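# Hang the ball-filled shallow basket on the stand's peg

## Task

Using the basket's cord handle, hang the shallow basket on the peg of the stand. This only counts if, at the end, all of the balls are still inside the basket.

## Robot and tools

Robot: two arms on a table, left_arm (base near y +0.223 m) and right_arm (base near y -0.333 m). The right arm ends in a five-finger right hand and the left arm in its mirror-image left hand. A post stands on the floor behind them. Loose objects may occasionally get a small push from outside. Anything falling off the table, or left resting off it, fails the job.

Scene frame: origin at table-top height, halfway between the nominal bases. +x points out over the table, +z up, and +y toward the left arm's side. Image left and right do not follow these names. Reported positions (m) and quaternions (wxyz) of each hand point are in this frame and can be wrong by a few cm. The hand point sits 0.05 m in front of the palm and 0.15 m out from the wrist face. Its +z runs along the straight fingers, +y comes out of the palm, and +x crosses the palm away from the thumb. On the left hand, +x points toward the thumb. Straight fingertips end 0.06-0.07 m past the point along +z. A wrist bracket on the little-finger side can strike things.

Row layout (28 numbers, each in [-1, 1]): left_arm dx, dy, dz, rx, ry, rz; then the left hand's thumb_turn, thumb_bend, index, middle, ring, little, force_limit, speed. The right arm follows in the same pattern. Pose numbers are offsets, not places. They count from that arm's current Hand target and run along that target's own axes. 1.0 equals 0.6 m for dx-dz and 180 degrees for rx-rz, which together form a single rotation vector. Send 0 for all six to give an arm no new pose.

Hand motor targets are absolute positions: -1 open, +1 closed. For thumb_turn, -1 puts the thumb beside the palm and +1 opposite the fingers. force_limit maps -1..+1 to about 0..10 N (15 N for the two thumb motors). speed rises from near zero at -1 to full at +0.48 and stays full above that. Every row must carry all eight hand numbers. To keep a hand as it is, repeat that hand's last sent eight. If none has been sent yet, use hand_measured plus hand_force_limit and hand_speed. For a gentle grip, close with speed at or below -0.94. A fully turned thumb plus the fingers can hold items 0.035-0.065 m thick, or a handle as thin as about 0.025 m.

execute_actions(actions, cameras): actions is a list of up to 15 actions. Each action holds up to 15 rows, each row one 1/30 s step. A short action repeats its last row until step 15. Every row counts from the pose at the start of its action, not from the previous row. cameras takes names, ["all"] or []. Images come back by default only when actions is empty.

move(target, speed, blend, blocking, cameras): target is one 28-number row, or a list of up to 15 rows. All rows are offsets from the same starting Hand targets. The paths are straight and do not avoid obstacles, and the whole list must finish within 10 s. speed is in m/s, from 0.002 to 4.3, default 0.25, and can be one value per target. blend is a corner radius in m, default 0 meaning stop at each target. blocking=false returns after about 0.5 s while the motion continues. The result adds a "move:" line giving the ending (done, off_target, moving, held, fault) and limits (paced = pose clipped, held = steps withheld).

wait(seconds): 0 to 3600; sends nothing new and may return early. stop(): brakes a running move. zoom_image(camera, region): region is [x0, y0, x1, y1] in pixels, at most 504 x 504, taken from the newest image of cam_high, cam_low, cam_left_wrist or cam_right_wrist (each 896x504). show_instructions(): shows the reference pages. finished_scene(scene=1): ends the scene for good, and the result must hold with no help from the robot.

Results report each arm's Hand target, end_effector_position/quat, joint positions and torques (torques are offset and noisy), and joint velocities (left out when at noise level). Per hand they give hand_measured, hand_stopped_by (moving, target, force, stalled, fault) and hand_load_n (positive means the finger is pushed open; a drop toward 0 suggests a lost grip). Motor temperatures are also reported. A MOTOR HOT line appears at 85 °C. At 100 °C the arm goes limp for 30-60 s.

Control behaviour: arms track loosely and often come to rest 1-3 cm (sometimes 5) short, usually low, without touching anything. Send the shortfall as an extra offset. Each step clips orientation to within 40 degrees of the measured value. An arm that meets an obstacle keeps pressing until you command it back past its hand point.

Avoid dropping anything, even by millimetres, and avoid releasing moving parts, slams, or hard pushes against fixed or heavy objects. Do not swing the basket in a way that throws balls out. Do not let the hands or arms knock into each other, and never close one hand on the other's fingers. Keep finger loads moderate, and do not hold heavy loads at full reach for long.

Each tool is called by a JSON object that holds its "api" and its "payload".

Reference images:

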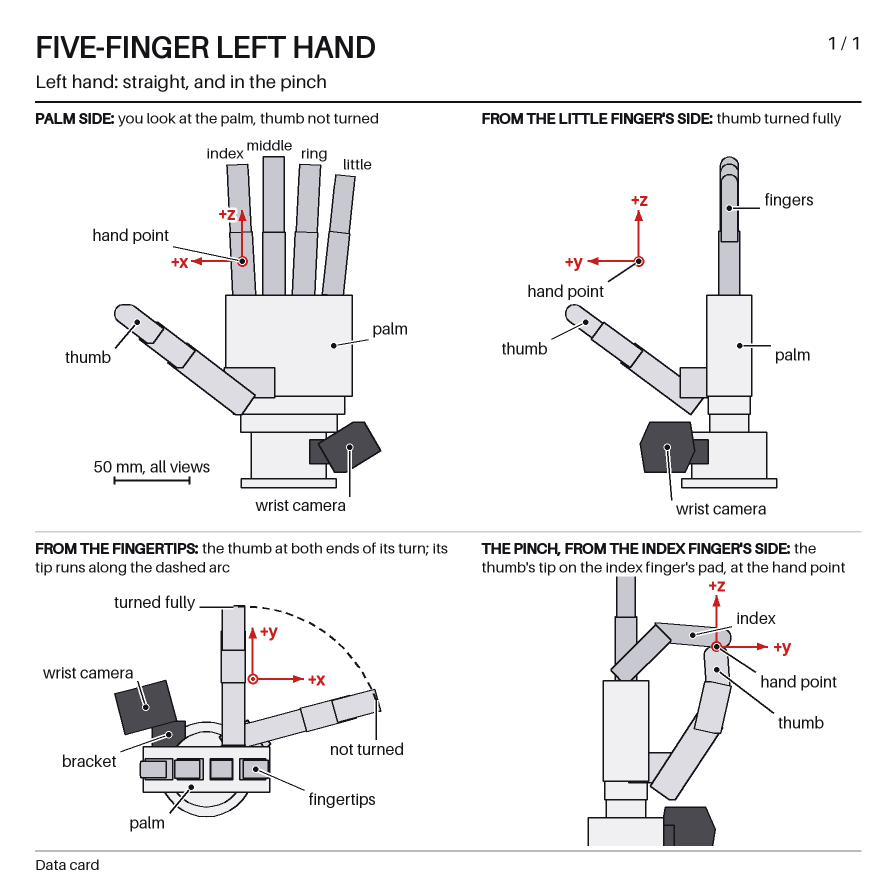

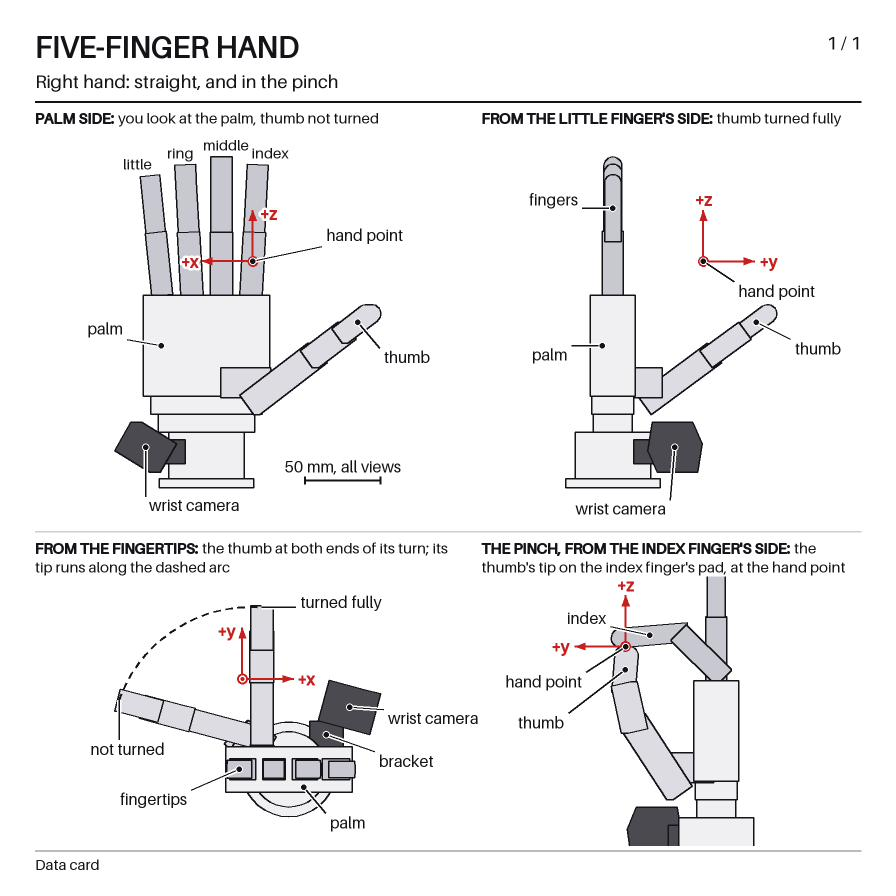

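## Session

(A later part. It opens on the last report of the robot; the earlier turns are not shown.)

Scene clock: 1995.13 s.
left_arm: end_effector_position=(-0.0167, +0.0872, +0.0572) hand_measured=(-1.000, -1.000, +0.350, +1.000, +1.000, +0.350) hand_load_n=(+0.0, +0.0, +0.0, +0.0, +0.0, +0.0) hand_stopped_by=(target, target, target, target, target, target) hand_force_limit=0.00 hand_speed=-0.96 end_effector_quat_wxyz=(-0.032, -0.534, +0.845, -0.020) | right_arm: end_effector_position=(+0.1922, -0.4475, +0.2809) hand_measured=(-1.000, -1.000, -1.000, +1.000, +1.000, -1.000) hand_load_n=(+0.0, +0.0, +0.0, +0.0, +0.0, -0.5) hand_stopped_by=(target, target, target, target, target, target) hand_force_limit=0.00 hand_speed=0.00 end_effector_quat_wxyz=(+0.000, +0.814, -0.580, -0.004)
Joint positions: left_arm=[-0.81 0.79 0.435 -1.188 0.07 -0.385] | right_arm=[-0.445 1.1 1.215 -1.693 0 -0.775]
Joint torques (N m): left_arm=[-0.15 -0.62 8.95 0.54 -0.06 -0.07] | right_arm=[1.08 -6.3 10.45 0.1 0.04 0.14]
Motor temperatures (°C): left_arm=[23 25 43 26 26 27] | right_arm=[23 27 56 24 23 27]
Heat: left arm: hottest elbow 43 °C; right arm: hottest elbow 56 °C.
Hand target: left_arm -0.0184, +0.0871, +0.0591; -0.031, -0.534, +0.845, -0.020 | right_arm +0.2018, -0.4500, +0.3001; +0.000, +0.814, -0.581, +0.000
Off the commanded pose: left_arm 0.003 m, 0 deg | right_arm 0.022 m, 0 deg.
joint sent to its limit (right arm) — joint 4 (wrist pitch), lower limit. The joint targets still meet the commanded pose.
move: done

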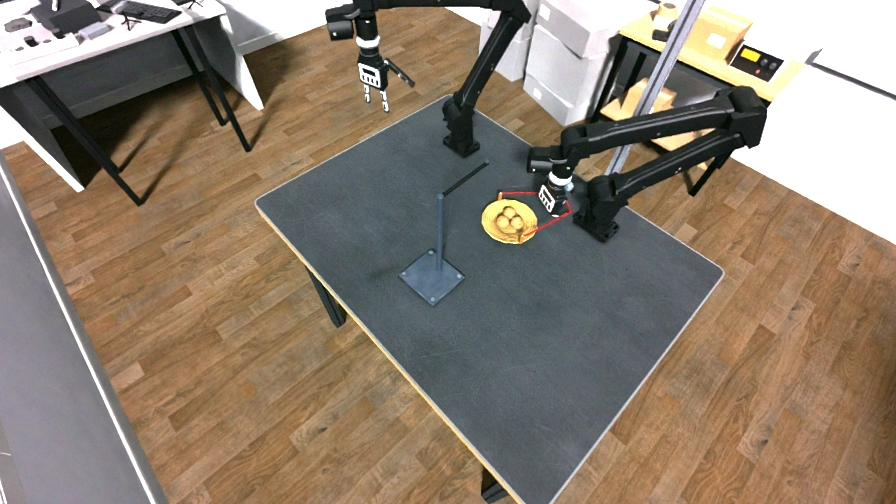

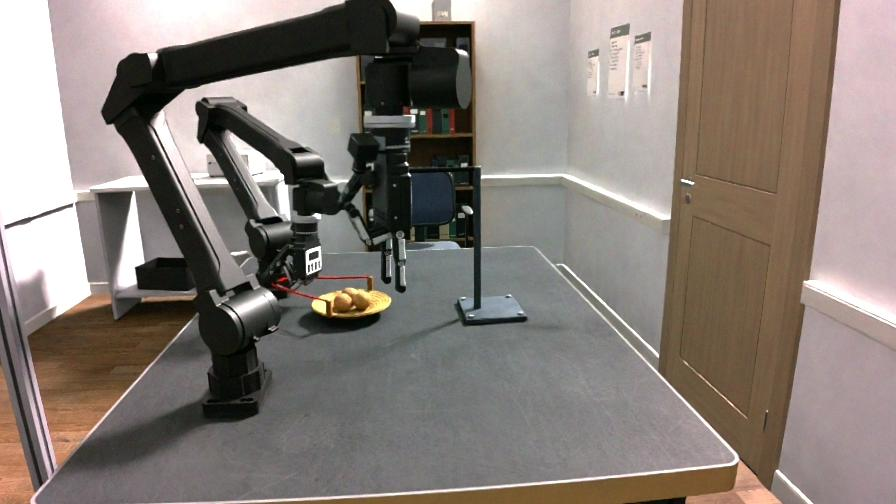

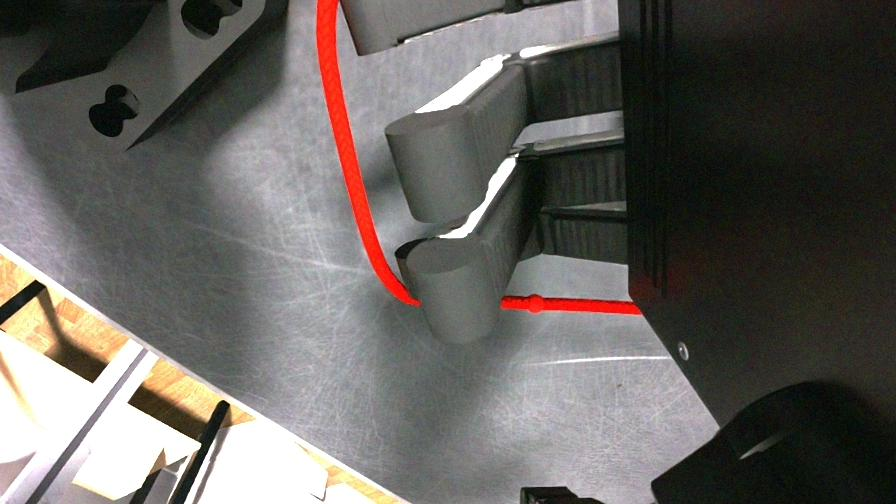

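{"api": "move", "payload": {"target": [[0.006,-0.0202,-0.0748,0,0,0,-1,-1,0.5,1,1,0.5,0,-0.94,0,0,0,0,0,0,-1,-1,-1,1,1,-1,0,0]], "speed": 0.03, "cameras": ["cam_high","cam_low","cam_left_wrist"]}}

{"api": "zoom_image", "payload": {"camera": "cam_high", "region": [480, 160, 590, 250]}}

{"api": "zoom_image", "payload": {"camera": "cam_low", "region": [250, 220, 370, 330]}}

Scene clock: 2039.77 s.
left_arm: end_effector_position=(-0.0205, +0.0915, +0.0870) hand_measured=(-1.000, -1.000, +0.500, +1.000, +1.000, +0.500) hand_load_n=(+0.0, +0.0, +0.0, +0.0, +0.0, +0.0) hand_stopped_by=(target, target, target, target, target, target) hand_force_limit=0.00 hand_speed=-0.94 end_effector_quat_wxyz=(-0.036, -0.535, +0.844, +0.005) | right_arm: end_effector_position=(+0.1922, -0.4475, +0.2809) hand_measured=(-1.000, -1.000, -1.000, +1.000, +1.000, -1.000) hand_load_n=(+0.0, +0.0, +0.0, +0.0, +0.0, +0.0) hand_stopped_by=(target, target, target, target, target, target) hand_force_limit=0.00 hand_speed=0.00 end_effector_quat_wxyz=(+0.000, +0.814, -0.580, -0.004)
Joint positions: left_arm=[-0.809 0.783 0.508 -1.318 0.07 -0.384] | right_arm=[-0.445 1.1 1.215 -1.693 0 -0.775]
Joint torques (N m): left_arm=[1.9 -0.67 12.7 0.53 -0.07 0.11] | right_arm=[0.56 -6.07 10.52 -0.12 -0.06 0.2]
Motor temperatures (°C): left_arm=[23 25 44 26 26 27] | right_arm=[23 26 56 24 23 27]
Heat: left arm: hottest elbow 44 °C; right arm: hottest elbow 56 °C.
Hand target: left_arm -0.0076, +0.0816, +0.1042; -0.031, -0.534, +0.845, -0.020 | right_arm +0.2018, -0.4500, +0.3001; +0.000, +0.814, -0.581, +0.000
Off the commanded pose: left_arm 0.024 m, 3 deg | right_arm 0.022 m, 0 deg.
joint sent to its limit (right arm) — joint 4 (wrist pitch), lower limit. The joint targets still meet the commanded pose.
move: off_target (left_arm)

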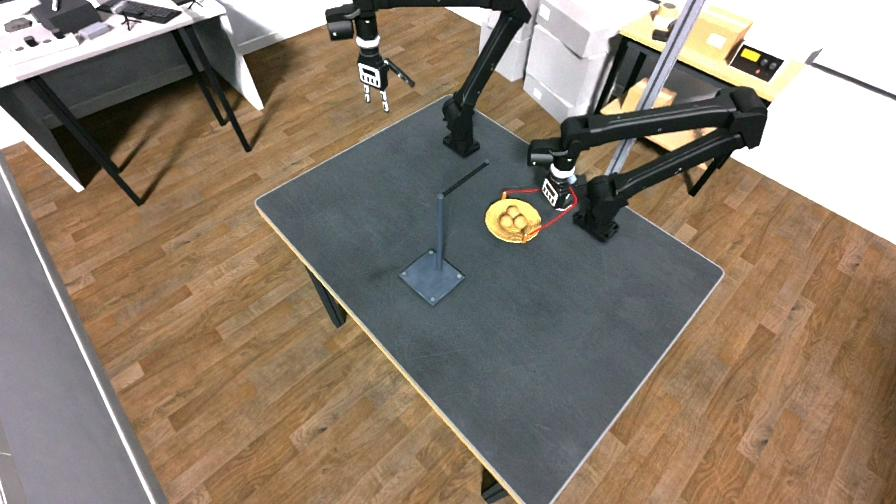

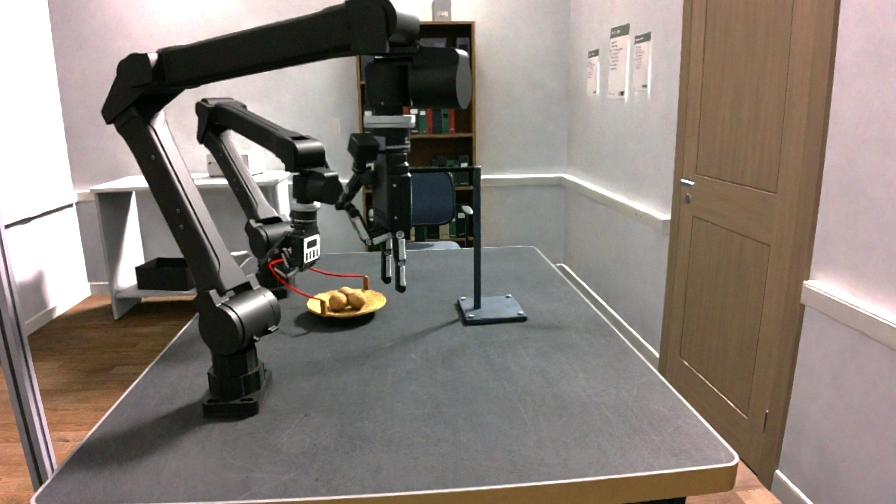

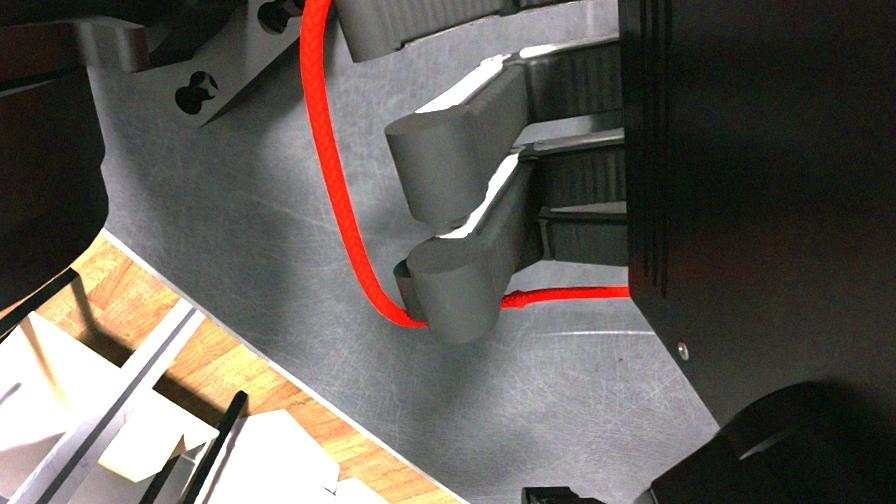

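Scaled by 4.582 from the camera's image (finer frame: 1280x720).

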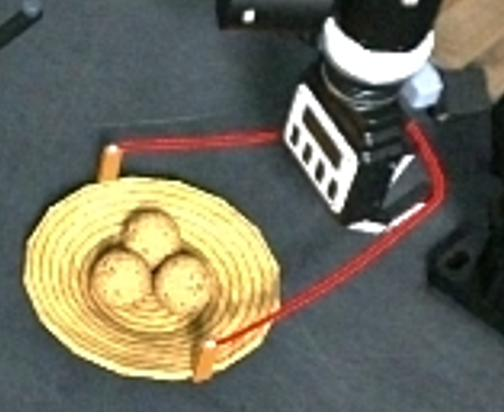

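Scaled by 4.200 from the camera's image (finer frame: 1280x720).

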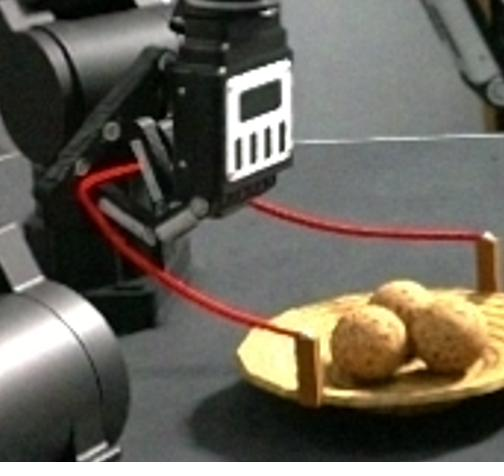

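{"api": "move", "payload": {"target": [[0.0, -0.01, -0.02,0,0,0,-1,-1,0.5,1,1,0.5,0,-0.94,0,0,0,0,0,0,-1,-1,-1,1,1,-1,0,0]], "speed": 0.04, "cameras": ["cam_high","cam_low","cam_left_wrist"]}}

{"api": "zoom_image", "payload": {"camera": "cam_high", "region": [480, 160, 590, 250]}}

{"api": "zoom_image", "payload": {"camera": "cam_low", "region": [250, 220, 370, 330]}}

Scene clock: 2057.50 s.
left_arm: end_effector_position=(-0.0141, +0.0887, +0.1001) hand_measured=(-1.000, -1.000, +0.500, +1.000, +1.000, +0.500) hand_load_n=(+0.0, +0.0, +0.0, +0.0, +0.0, +0.0) hand_stopped_by=(target, target, target, target, target, target) hand_force_limit=0.00 hand_speed=-0.94 end_effector_quat_wxyz=(-0.035, -0.535, +0.844, -0.001) | right_arm: end_effector_position=(+0.1922, -0.4475, +0.2809) hand_measured=(-1.000, -1.000, -1.000, +1.000, +1.000, -1.000) hand_load_n=(+0.0, +0.0, +0.0, +0.5, +0.0, +0.0) hand_stopped_by=(target, target, target, target, target, target) hand_force_limit=0.00 hand_speed=0.00 end_effector_quat_wxyz=(+0.000, +0.814, -0.580, -0.004)
Joint positions: left_arm=[-0.792 0.783 0.545 -1.345 0.07 -0.368] | right_arm=[-0.445 1.1 1.215 -1.693 0 -0.775]
Joint torques (N m): left_arm=[1.9 0.09 12.77 0.57 -0.05 0.11] | right_arm=[0.38 -6.18 10.47 0.01 -0.07 0.06]
Motor temperatures (°C): left_arm=[23 25 48 26 26 27] | right_arm=[23 26 56 24 23 27]
Heat: left arm: hottest elbow 48 °C; right arm: hottest elbow 56 °C.
Hand target: left_arm -0.0019, +0.0798, +0.1161; -0.031, -0.534, +0.845, -0.020 | right_arm +0.2018, -0.4500, +0.3001; +0.000, +0.814, -0.581, +0.000
Off the commanded pose: left_arm 0.022 m, 2 deg | right_arm 0.022 m, 0 deg.
joint sent to its limit (right arm) — joint 4 (wrist pitch), lower limit. The joint targets still meet the commanded pose.
move: off_target (left_arm)

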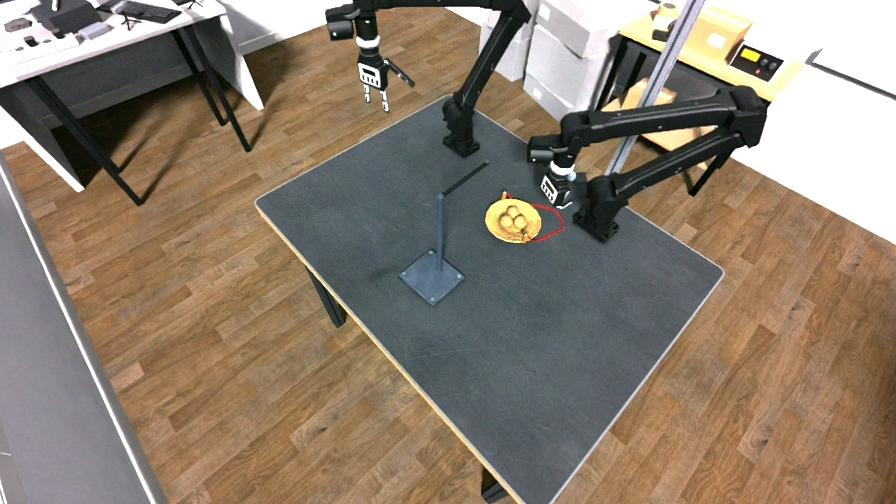

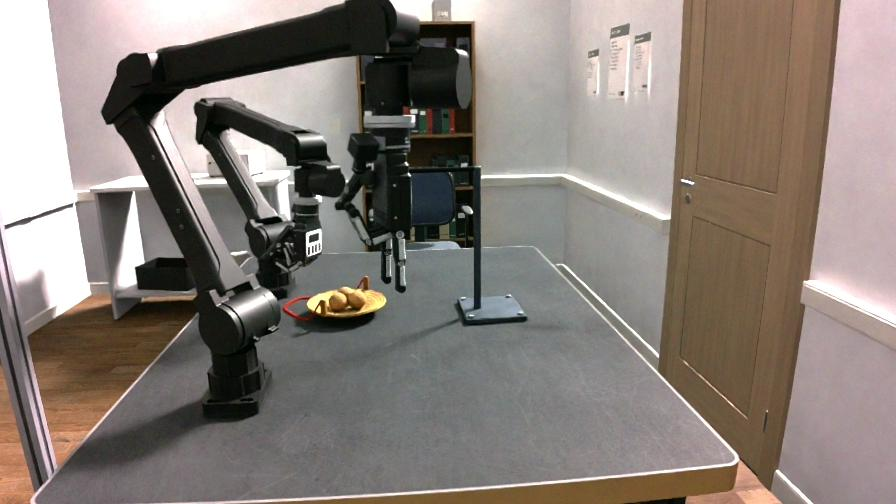

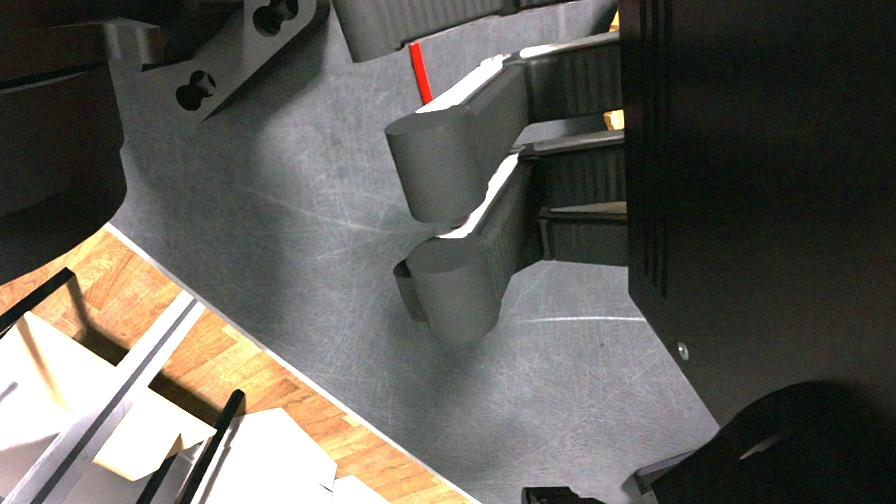

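Scaled by 4.582 from the camera's image (finer frame: 1280x720).

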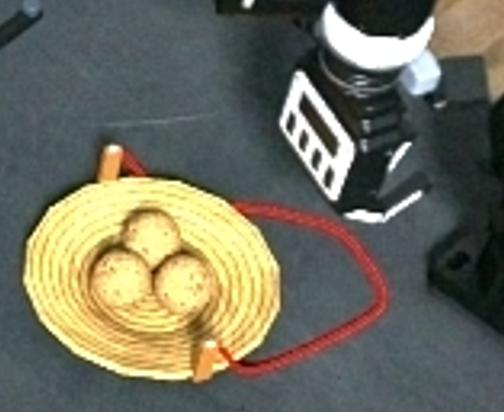

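Scaled by 4.200 from the camera's image (finer frame: 1280x720).

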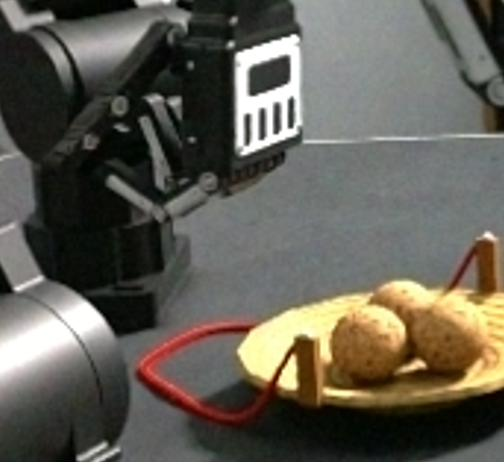

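{"api": "move", "payload": {"target": [[0.0005,0.0163,0.0185,0,0.01,0,-1,-1,-1,1,1,-1,0,-0.5,0,0,0,0,0,0,-1,-1,-1,1,1,-1,0,0]], "speed": 0.05, "cameras": ["cam_high","cam_low"]}}

{"api": "zoom_image", "payload": {"camera": "cam_high", "region": [480, 160, 590, 250]}}

Scene clock: 2180.50 s.
left_arm: end_effector_position=(-0.0143, +0.0844, +0.1039) hand_measured=(-1.000, -1.000, -1.000, +1.000, +1.000, -1.000) hand_load_n=(+0.0, +0.0, +0.0, +0.0, +0.0, +0.0) hand_stopped_by=(target, target, target, target, target, target) hand_force_limit=0.00 hand_speed=-0.50 end_effector_quat_wxyz=(-0.044, -0.534, +0.844, -0.019) | right_arm: end_effector_position=(+0.1922, -0.4475, +0.2809) hand_measured=(-1.000, -1.000, -1.000, +1.000, +1.000, -1.000) hand_load_n=(+0.0, +0.0, +0.0, +0.0, +0.0, +0.0) hand_stopped_by=(target, target, target, target, target, target) hand_force_limit=0.00 hand_speed=0.00 end_effector_quat_wxyz=(+0.000, +0.814, -0.580, -0.004)
Joint positions: left_arm=[-0.783 0.759 0.545 -1.337 0.095 -0.358] | right_arm=[-0.445 1.1 1.215 -1.693 0 -0.775]
Joint torques (N m): left_arm=[1.9 -0.5 9.24 1.25 0.17 0.11] | right_arm=[1.03 -5.95 10.19 0.16 -0.07 0.15]
Motor temperatures (°C): left_arm=[23 25 53 26 26 27] | right_arm=[23 26 57 24 23 27]
Heat: left arm: hottest elbow 53 °C; right arm: hottest elbow 57 °C.
Hand target: left_arm -0.0112, +0.0830, +0.1051; -0.044, -0.533, +0.844, -0.028 | right_arm +0.2018, -0.4500, +0.3001; +0.000, +0.814, -0.581, +0.000
Off the commanded pose: left_arm 0.004 m, 1 deg | right_arm 0.022 m, 0 deg.
joint sent to its limit (right arm) — joint 4 (wrist pitch), lower limit. The joint targets still meet the commanded pose.
move: done

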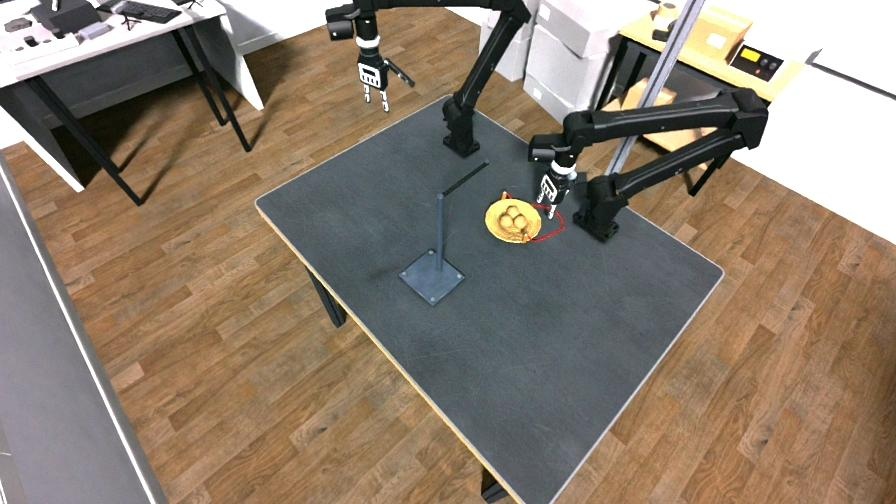

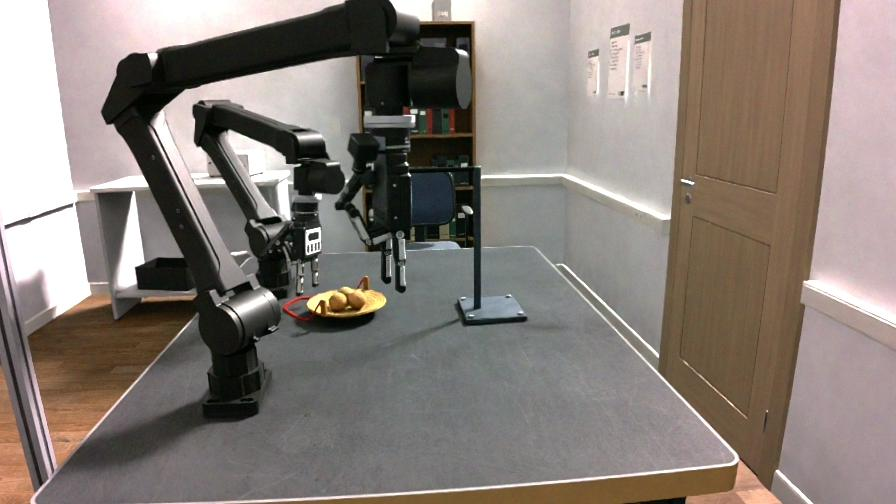

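Scaled by 4.582 from the camera's image (finer frame: 1280x720).

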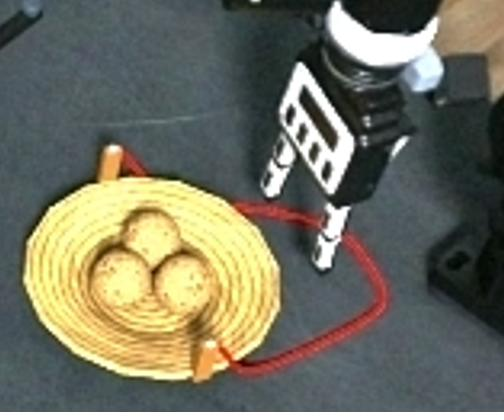

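{"api": "move", "payload": {"target": [[-0.0073,0.0,0.0697,0,0,0,-1,-1,-1,1,1,-1,0,-0.5,0,0,0,0,0,0,-1,-1,-1,1,1,-1,0,0]], "speed": 0.05, "cameras": ["cam_high","cam_low"]}}

{"api": "zoom_image", "payload": {"camera": "cam_high", "region": [480, 160, 590, 250]}}

{"api": "zoom_image", "payload": {"camera": "cam_low", "region": [270, 240, 390, 330]}}

Scene clock: 2193.77 s.
left_arm: end_effector_position=(-0.0094, +0.0794, +0.0690) hand_measured=(-1.000, -1.000, -1.000, +1.000, +1.000, -1.000) hand_load_n=(+0.0, +0.0, +0.0, +0.0, +0.0, +0.0) hand_stopped_by=(target, target, target, target, target, target) hand_force_limit=0.00 hand_speed=-0.50 end_effector_quat_wxyz=(-0.041, -0.533, +0.844, -0.035) | right_arm: end_effector_position=(+0.1922, -0.4475, +0.2809) hand_measured=(-1.000, -1.000, -1.000, +1.000, +1.000, -1.000) hand_load_n=(+0.0, +0.0, -0.5, +0.0, +0.0, +0.0) hand_stopped_by=(target, target, target, target, target, target) hand_force_limit=0.00 hand_speed=0.00 end_effector_quat_wxyz=(+0.000, +0.814, -0.580, -0.004)
Joint positions: left_arm=[-0.783 0.789 0.465 -1.195 0.095 -0.358] | right_arm=[-0.445 1.1 1.215 -1.693 0 -0.775]
Joint torques (N m): left_arm=[1.85 0.67 7.77 1.35 0.18 0.11] | right_arm=[0.67 -5.48 10.52 -0.03 -0.02 0.12]
Motor temperatures (°C): left_arm=[23 25 52 26 26 27] | right_arm=[23 26 57 24 23 27]
Heat: left arm: hottest elbow 52 °C; right arm: hottest elbow 57 °C.
Hand target: left_arm -0.0111, +0.0829, +0.0630; -0.044, -0.533, +0.844, -0.028 | right_arm +0.2018, -0.4500, +0.3001; +0.000, +0.814, -0.581, +0.000
Off the commanded pose: left_arm 0.007 m, 1 deg | right_arm 0.022 m, 0 deg.
joint sent to its limit (right arm) — joint 4 (wrist pitch), lower limit. The joint targets still meet the commanded pose.
move: done

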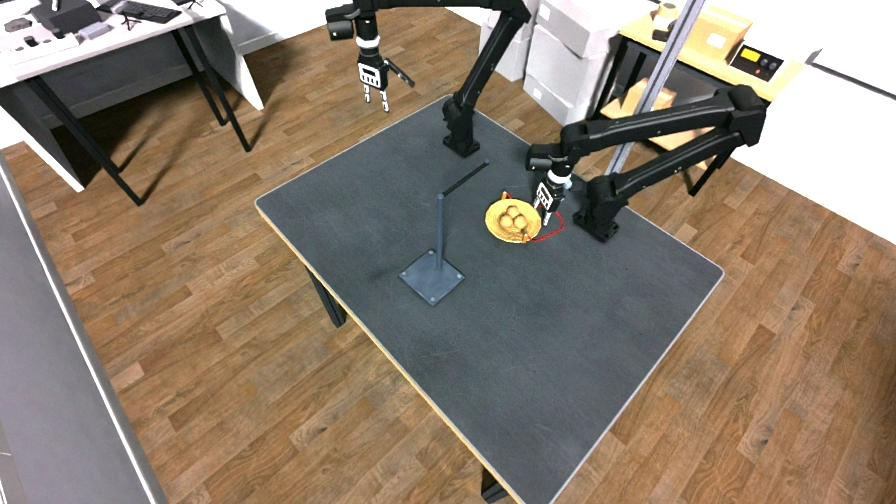

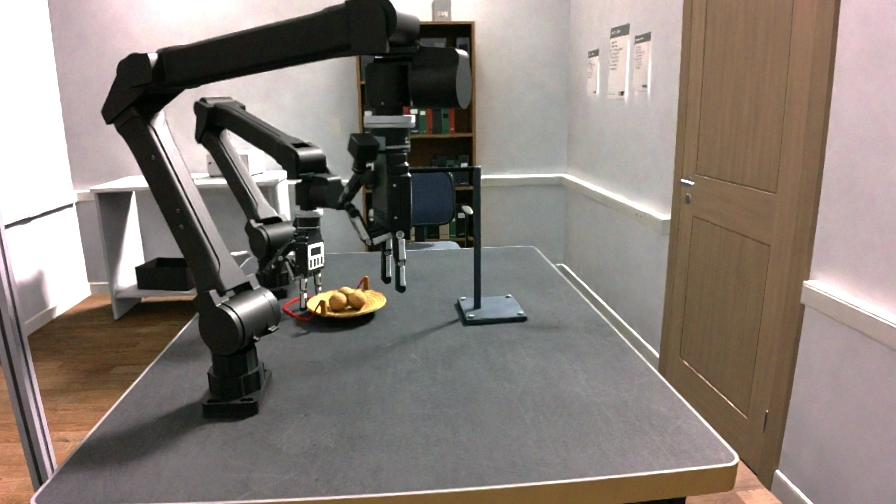

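Scaled by 4.582 from the camera's image (finer frame: 1280x720).

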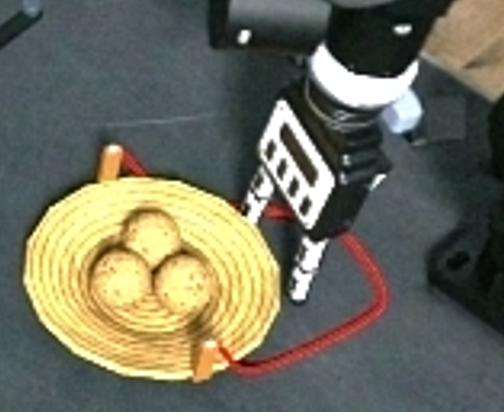

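Scaled by 4.200 from the camera's image (finer frame: 1280x720).

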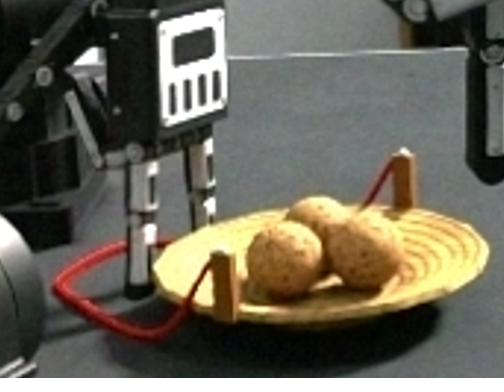

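{"api": "move", "payload": {"target": [[0.0293,-0.0822,0.0,0,0,0,-1,-1,-1,1,1,-1,0,-0.5,0,0,0,0,0,0,-1,-1,-1,1,1,-1,0,0]], "speed": 0.04, "cameras": ["cam_high","cam_low"]}}

{"api": "zoom_image", "payload": {"camera": "cam_high", "region": [480, 160, 590, 250]}}

{"api": "zoom_image", "payload": {"camera": "cam_low", "region": [270, 240, 390, 330]}}

Scene clock: 2229.93 s.
left_arm: end_effector_position=(+0.0143, +0.0530, +0.0638) hand_measured=(-1.000, -1.000, -1.000, +1.000, +1.000, -1.000) hand_load_n=(+0.0, +0.0, -2.5, +0.0, +0.5, -0.5) hand_stopped_by=(target, target, target, target, target, target) hand_force_limit=0.00 hand_speed=-0.50 end_effector_quat_wxyz=(-0.049, -0.533, +0.845, -0.020) | right_arm: end_effector_position=(+0.1922, -0.4475, +0.2809) hand_measured=(-1.000, -1.000, -1.000, +1.000, +1.000, -1.000) hand_load_n=(+0.0, +0.0, +0.0, +0.0, +0.0, +0.0) hand_stopped_by=(target, target, target, target, target, target) hand_force_limit=0.00 hand_speed=0.00 end_effector_quat_wxyz=(+0.000, +0.814, -0.580, -0.004)
Joint positions: left_arm=[-0.781 0.972 0.53 -1.111 0.105 -0.353] | right_arm=[-0.445 1.1 1.215 -1.693 0 -0.775]
Joint torques (N m): left_arm=[1.79 -0.03 10.13 1.76 -0.21 0.08] | right_arm=[1.55 -5.6 10.37 0.06 0.02 0.18]
Motor temperatures (°C): left_arm=[23 25 46 26 26 27] | right_arm=[23 26 57 24 23 26]
Heat: left arm: hottest elbow 46 °C; right arm: hottest elbow 57 °C.
Hand target: left_arm +0.0258, +0.0460, +0.0649; -0.044, -0.533, +0.844, -0.028 | right_arm +0.2018, -0.4500, +0.3001; +0.000, +0.814, -0.581, +0.000
Off the commanded pose: left_arm 0.014 m, 1 deg | right_arm 0.022 m, 0 deg.
joint sent to its limit (right arm) — joint 4 (wrist pitch), lower limit. The joint targets still meet the commanded pose.
move: off_target (left_arm)

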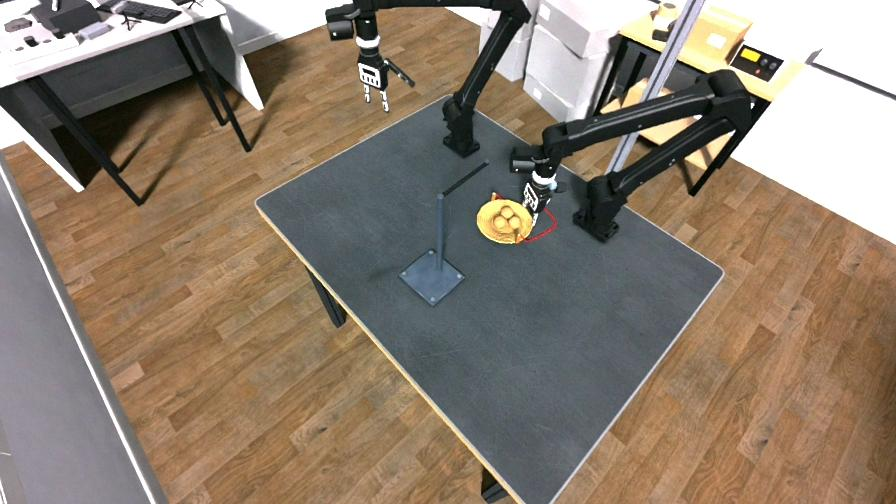

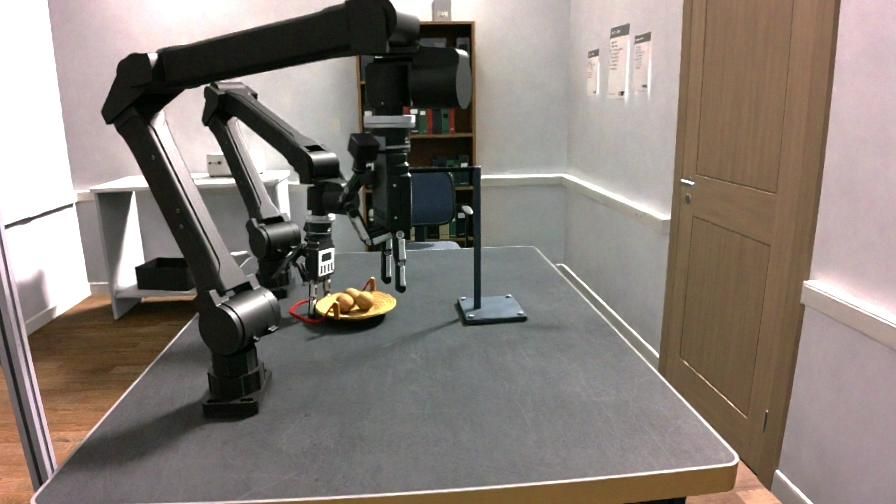

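Scaled by 4.582 from the camera's image (finer frame: 1280x720).

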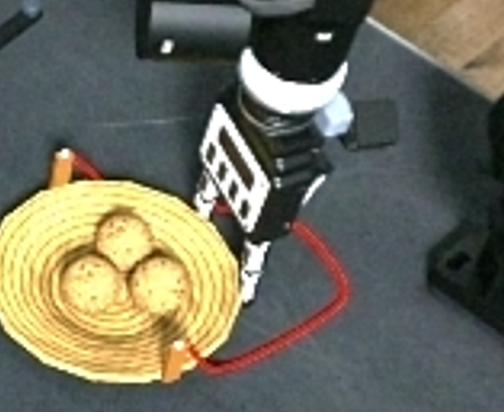

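Scaled by 4.200 from the camera's image (finer frame: 1280x720).

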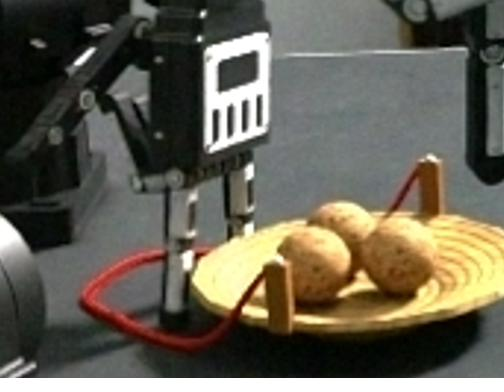

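{"api": "move", "payload": {"target": [[0.0369,-0.1027,-0.003,0,0,0,-1,-1,-1,1,1,-1,0,-0.5,0,0,0,0,0,0,-1,-1,-1,1,1,-1,0,0]], "speed": 0.04, "cameras": ["cam_high","cam_low"]}}

{"api": "zoom_image", "payload": {"camera": "cam_high", "region": [470, 160, 580, 250]}}

{"api": "zoom_image", "payload": {"camera": "cam_low", "region": [290, 240, 410, 330]}}

Scene clock: 2240.83 s.
left_arm: end_effector_position=(+0.0557, +0.0106, +0.0651) hand_measured=(-1.000, -1.000, -1.000, +1.000, +1.000, -1.000) hand_load_n=(+0.0, +0.0, -1.5, +0.0, +0.0, -0.5) hand_stopped_by=(target, target, target, target, target, target) hand_force_limit=0.00 hand_speed=-0.50 end_effector_quat_wxyz=(-0.051, -0.533, +0.845, -0.015) | right_arm: end_effector_position=(+0.1922, -0.4475, +0.2809) hand_measured=(-1.000, -1.000, -1.000, +1.000, +1.000, -1.000) hand_load_n=(+0.0, +0.0, +0.0, +0.0, +0.0, +0.0) hand_stopped_by=(target, target, target, target, target, target) hand_force_limit=0.00 hand_speed=0.00 end_effector_quat_wxyz=(+0.000, +0.814, -0.580, -0.004)
Joint positions: left_arm=[-0.781 1.175 0.664 -1.052 0.105 -0.353] | right_arm=[-0.445 1.1 1.215 -1.693 0 -0.775]
Joint torques (N m): left_arm=[1.9 -2.49 10.97 1.55 -0.22 0.09] | right_arm=[1.32 -5.13 10.44 -0.02 -0.05 0.17]
Motor temperatures (°C): left_arm=[23 25 47 26 26 27] | right_arm=[23 26 57 24 23 26]
Heat: left arm: hottest elbow 47 °C; right arm: hottest elbow 57 °C.
Hand target: left_arm +0.0721, -0.0002, +0.0690; -0.044, -0.533, +0.844, -0.028 | right_arm +0.2018, -0.4500, +0.3001; +0.000, +0.814, -0.581, +0.000
Off the commanded pose: left_arm 0.020 m, 2 deg | right_arm 0.022 m, 0 deg.
joint sent to its limit (right arm) — joint 4 (wrist pitch), lower limit. The joint targets still meet the commanded pose.
move: off_target (left_arm)

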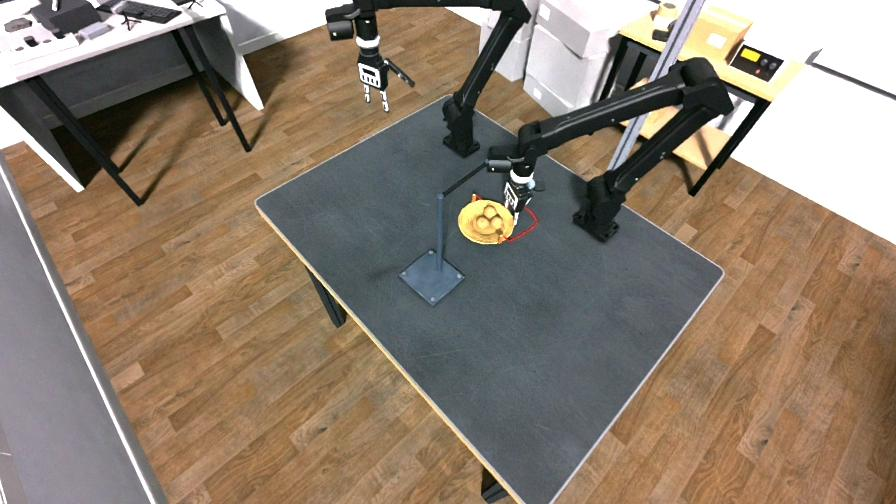

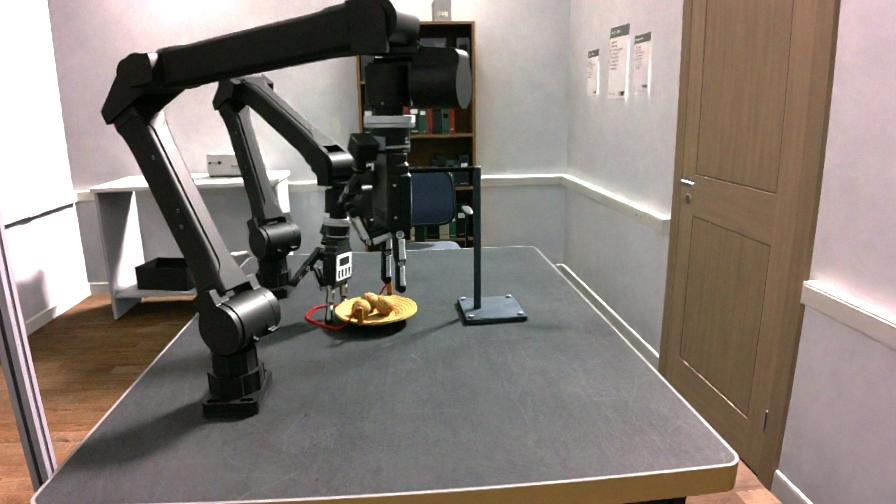

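Scaled by 4.582 from the camera's image (finer frame: 1280x720).

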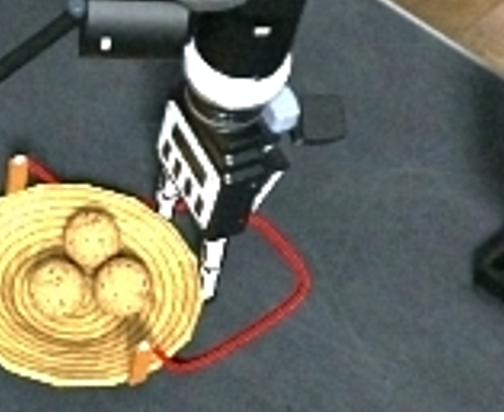

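Scaled by 4.200 from the camera's image (finer frame: 1280x720).

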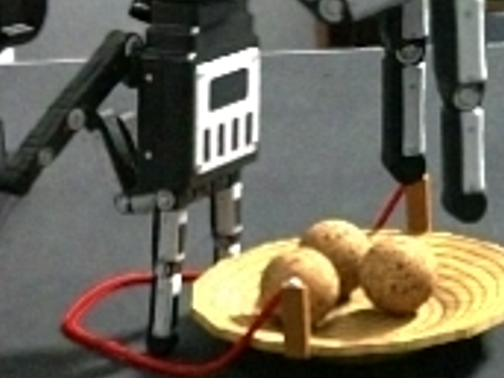

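{"api": "move", "payload": {"target": [[-0.0017,0.1265,0.0098,0.0029,0,-0.0276,-1,-1,-1,1,1,-1,0,-0.5,0,0,0,0,0,0,-1,-1,-1,1,1,-1,0,0]], "speed": 0.05, "cameras": ["cam_high","cam_low"]}}

{"api": "zoom_image", "payload": {"camera": "cam_high", "region": [470, 160, 580, 250]}}

{"api": "zoom_image", "payload": {"camera": "cam_low", "region": [290, 240, 410, 330]}}

Scene clock: 2274.17 s.
left_arm: end_effector_position=(+0.0099, +0.0282, +0.0663) hand_measured=(-1.000, -1.000, -1.000, +1.000, +1.000, -1.000) hand_load_n=(+0.0, +0.0, +0.0, +0.0, +0.0, +0.0) hand_stopped_by=(target, target, target, target, target, target) hand_force_limit=0.00 hand_speed=-0.50 end_effector_quat_wxyz=(-0.044, -0.569, +0.820, -0.037) | right_arm: end_effector_position=(+0.1922, -0.4475, +0.2809) hand_measured=(-1.000, -1.000, -1.000, +1.000, +1.000, -1.000) hand_load_n=(+0.0, +0.0, +0.0, +0.0, +0.0, +0.0) hand_stopped_by=(target, target, target, target, target, target) hand_force_limit=0.00 hand_speed=0.00 end_effector_quat_wxyz=(+0.000, +0.814, -0.580, -0.004)
Joint positions: left_arm=[-0.864 0.964 0.537 -1.077 0.093 -0.527] | right_arm=[-0.445 1.1 1.215 -1.693 0 -0.775]
Joint torques (N m): left_arm=[-0.03 -2.55 7.45 0.73 -0.08 -0.07] | right_arm=[1.03 -5.25 10.32 -0.02 -0.04 0.15]
Motor temperatures (°C): left_arm=[23 25 50 26 26 27] | right_arm=[23 26 58 24 23 26]
Heat: left arm: hottest elbow 50 °C; right arm: hottest elbow 58 °C.
Hand target: left_arm +0.0038, +0.0328, +0.0630; -0.043, -0.570, +0.820, -0.030 | right_arm +0.2018, -0.4500, +0.3001; +0.000, +0.814, -0.581, +0.000
Off the commanded pose: left_arm 0.008 m, 1 deg | right_arm 0.022 m, 0 deg.
joint sent to its limit (right arm) — joint 4 (wrist pitch), lower limit. The joint targets still meet the commanded pose.
move: done

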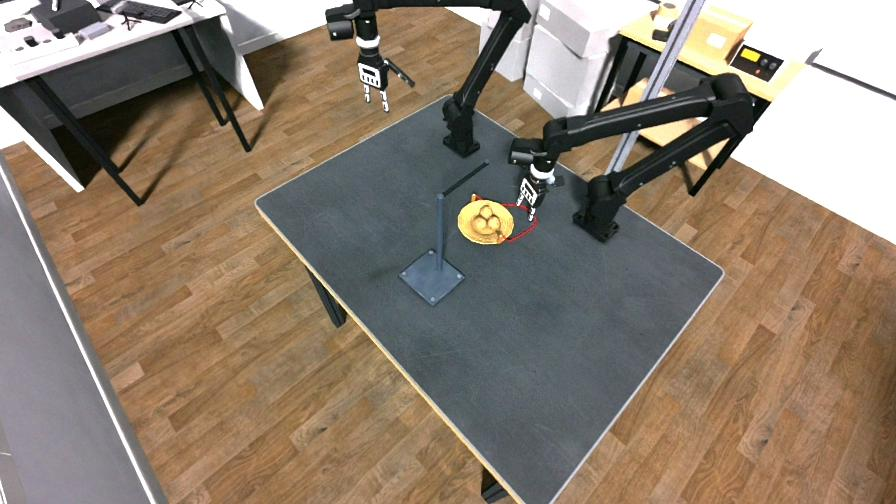

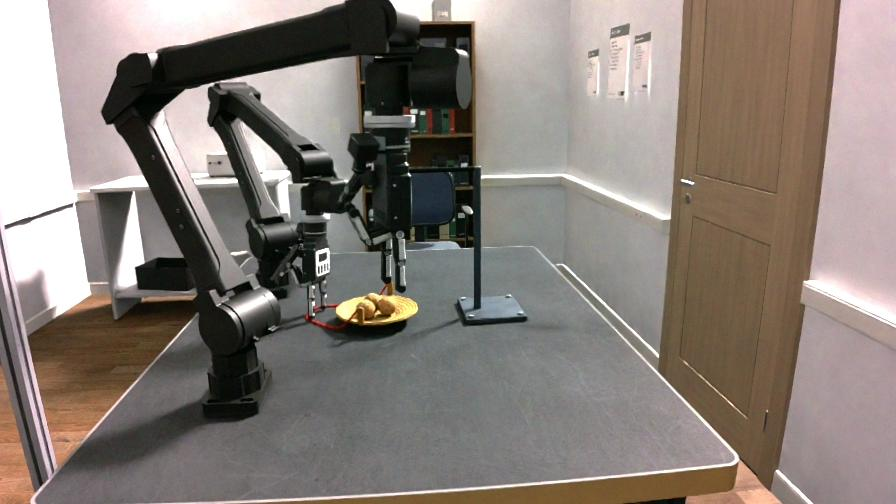

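Scaled by 4.582 from the camera's image (finer frame: 1280x720).

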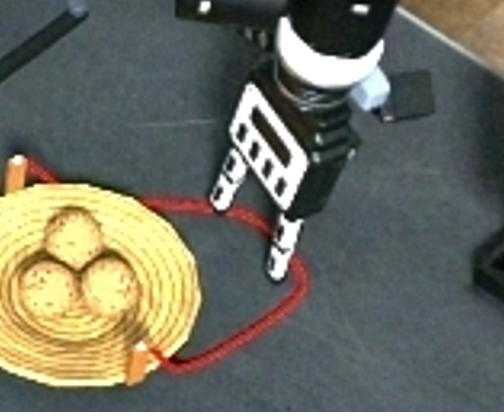

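Scaled by 4.200 from the camera's image (finer frame: 1280x720).

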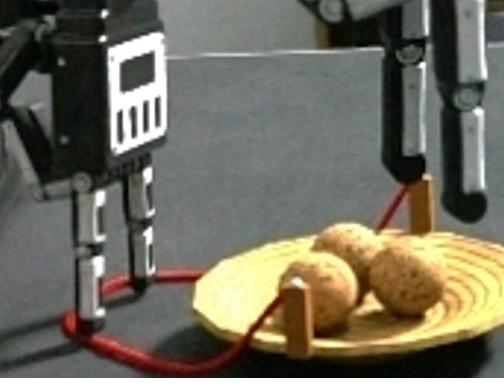

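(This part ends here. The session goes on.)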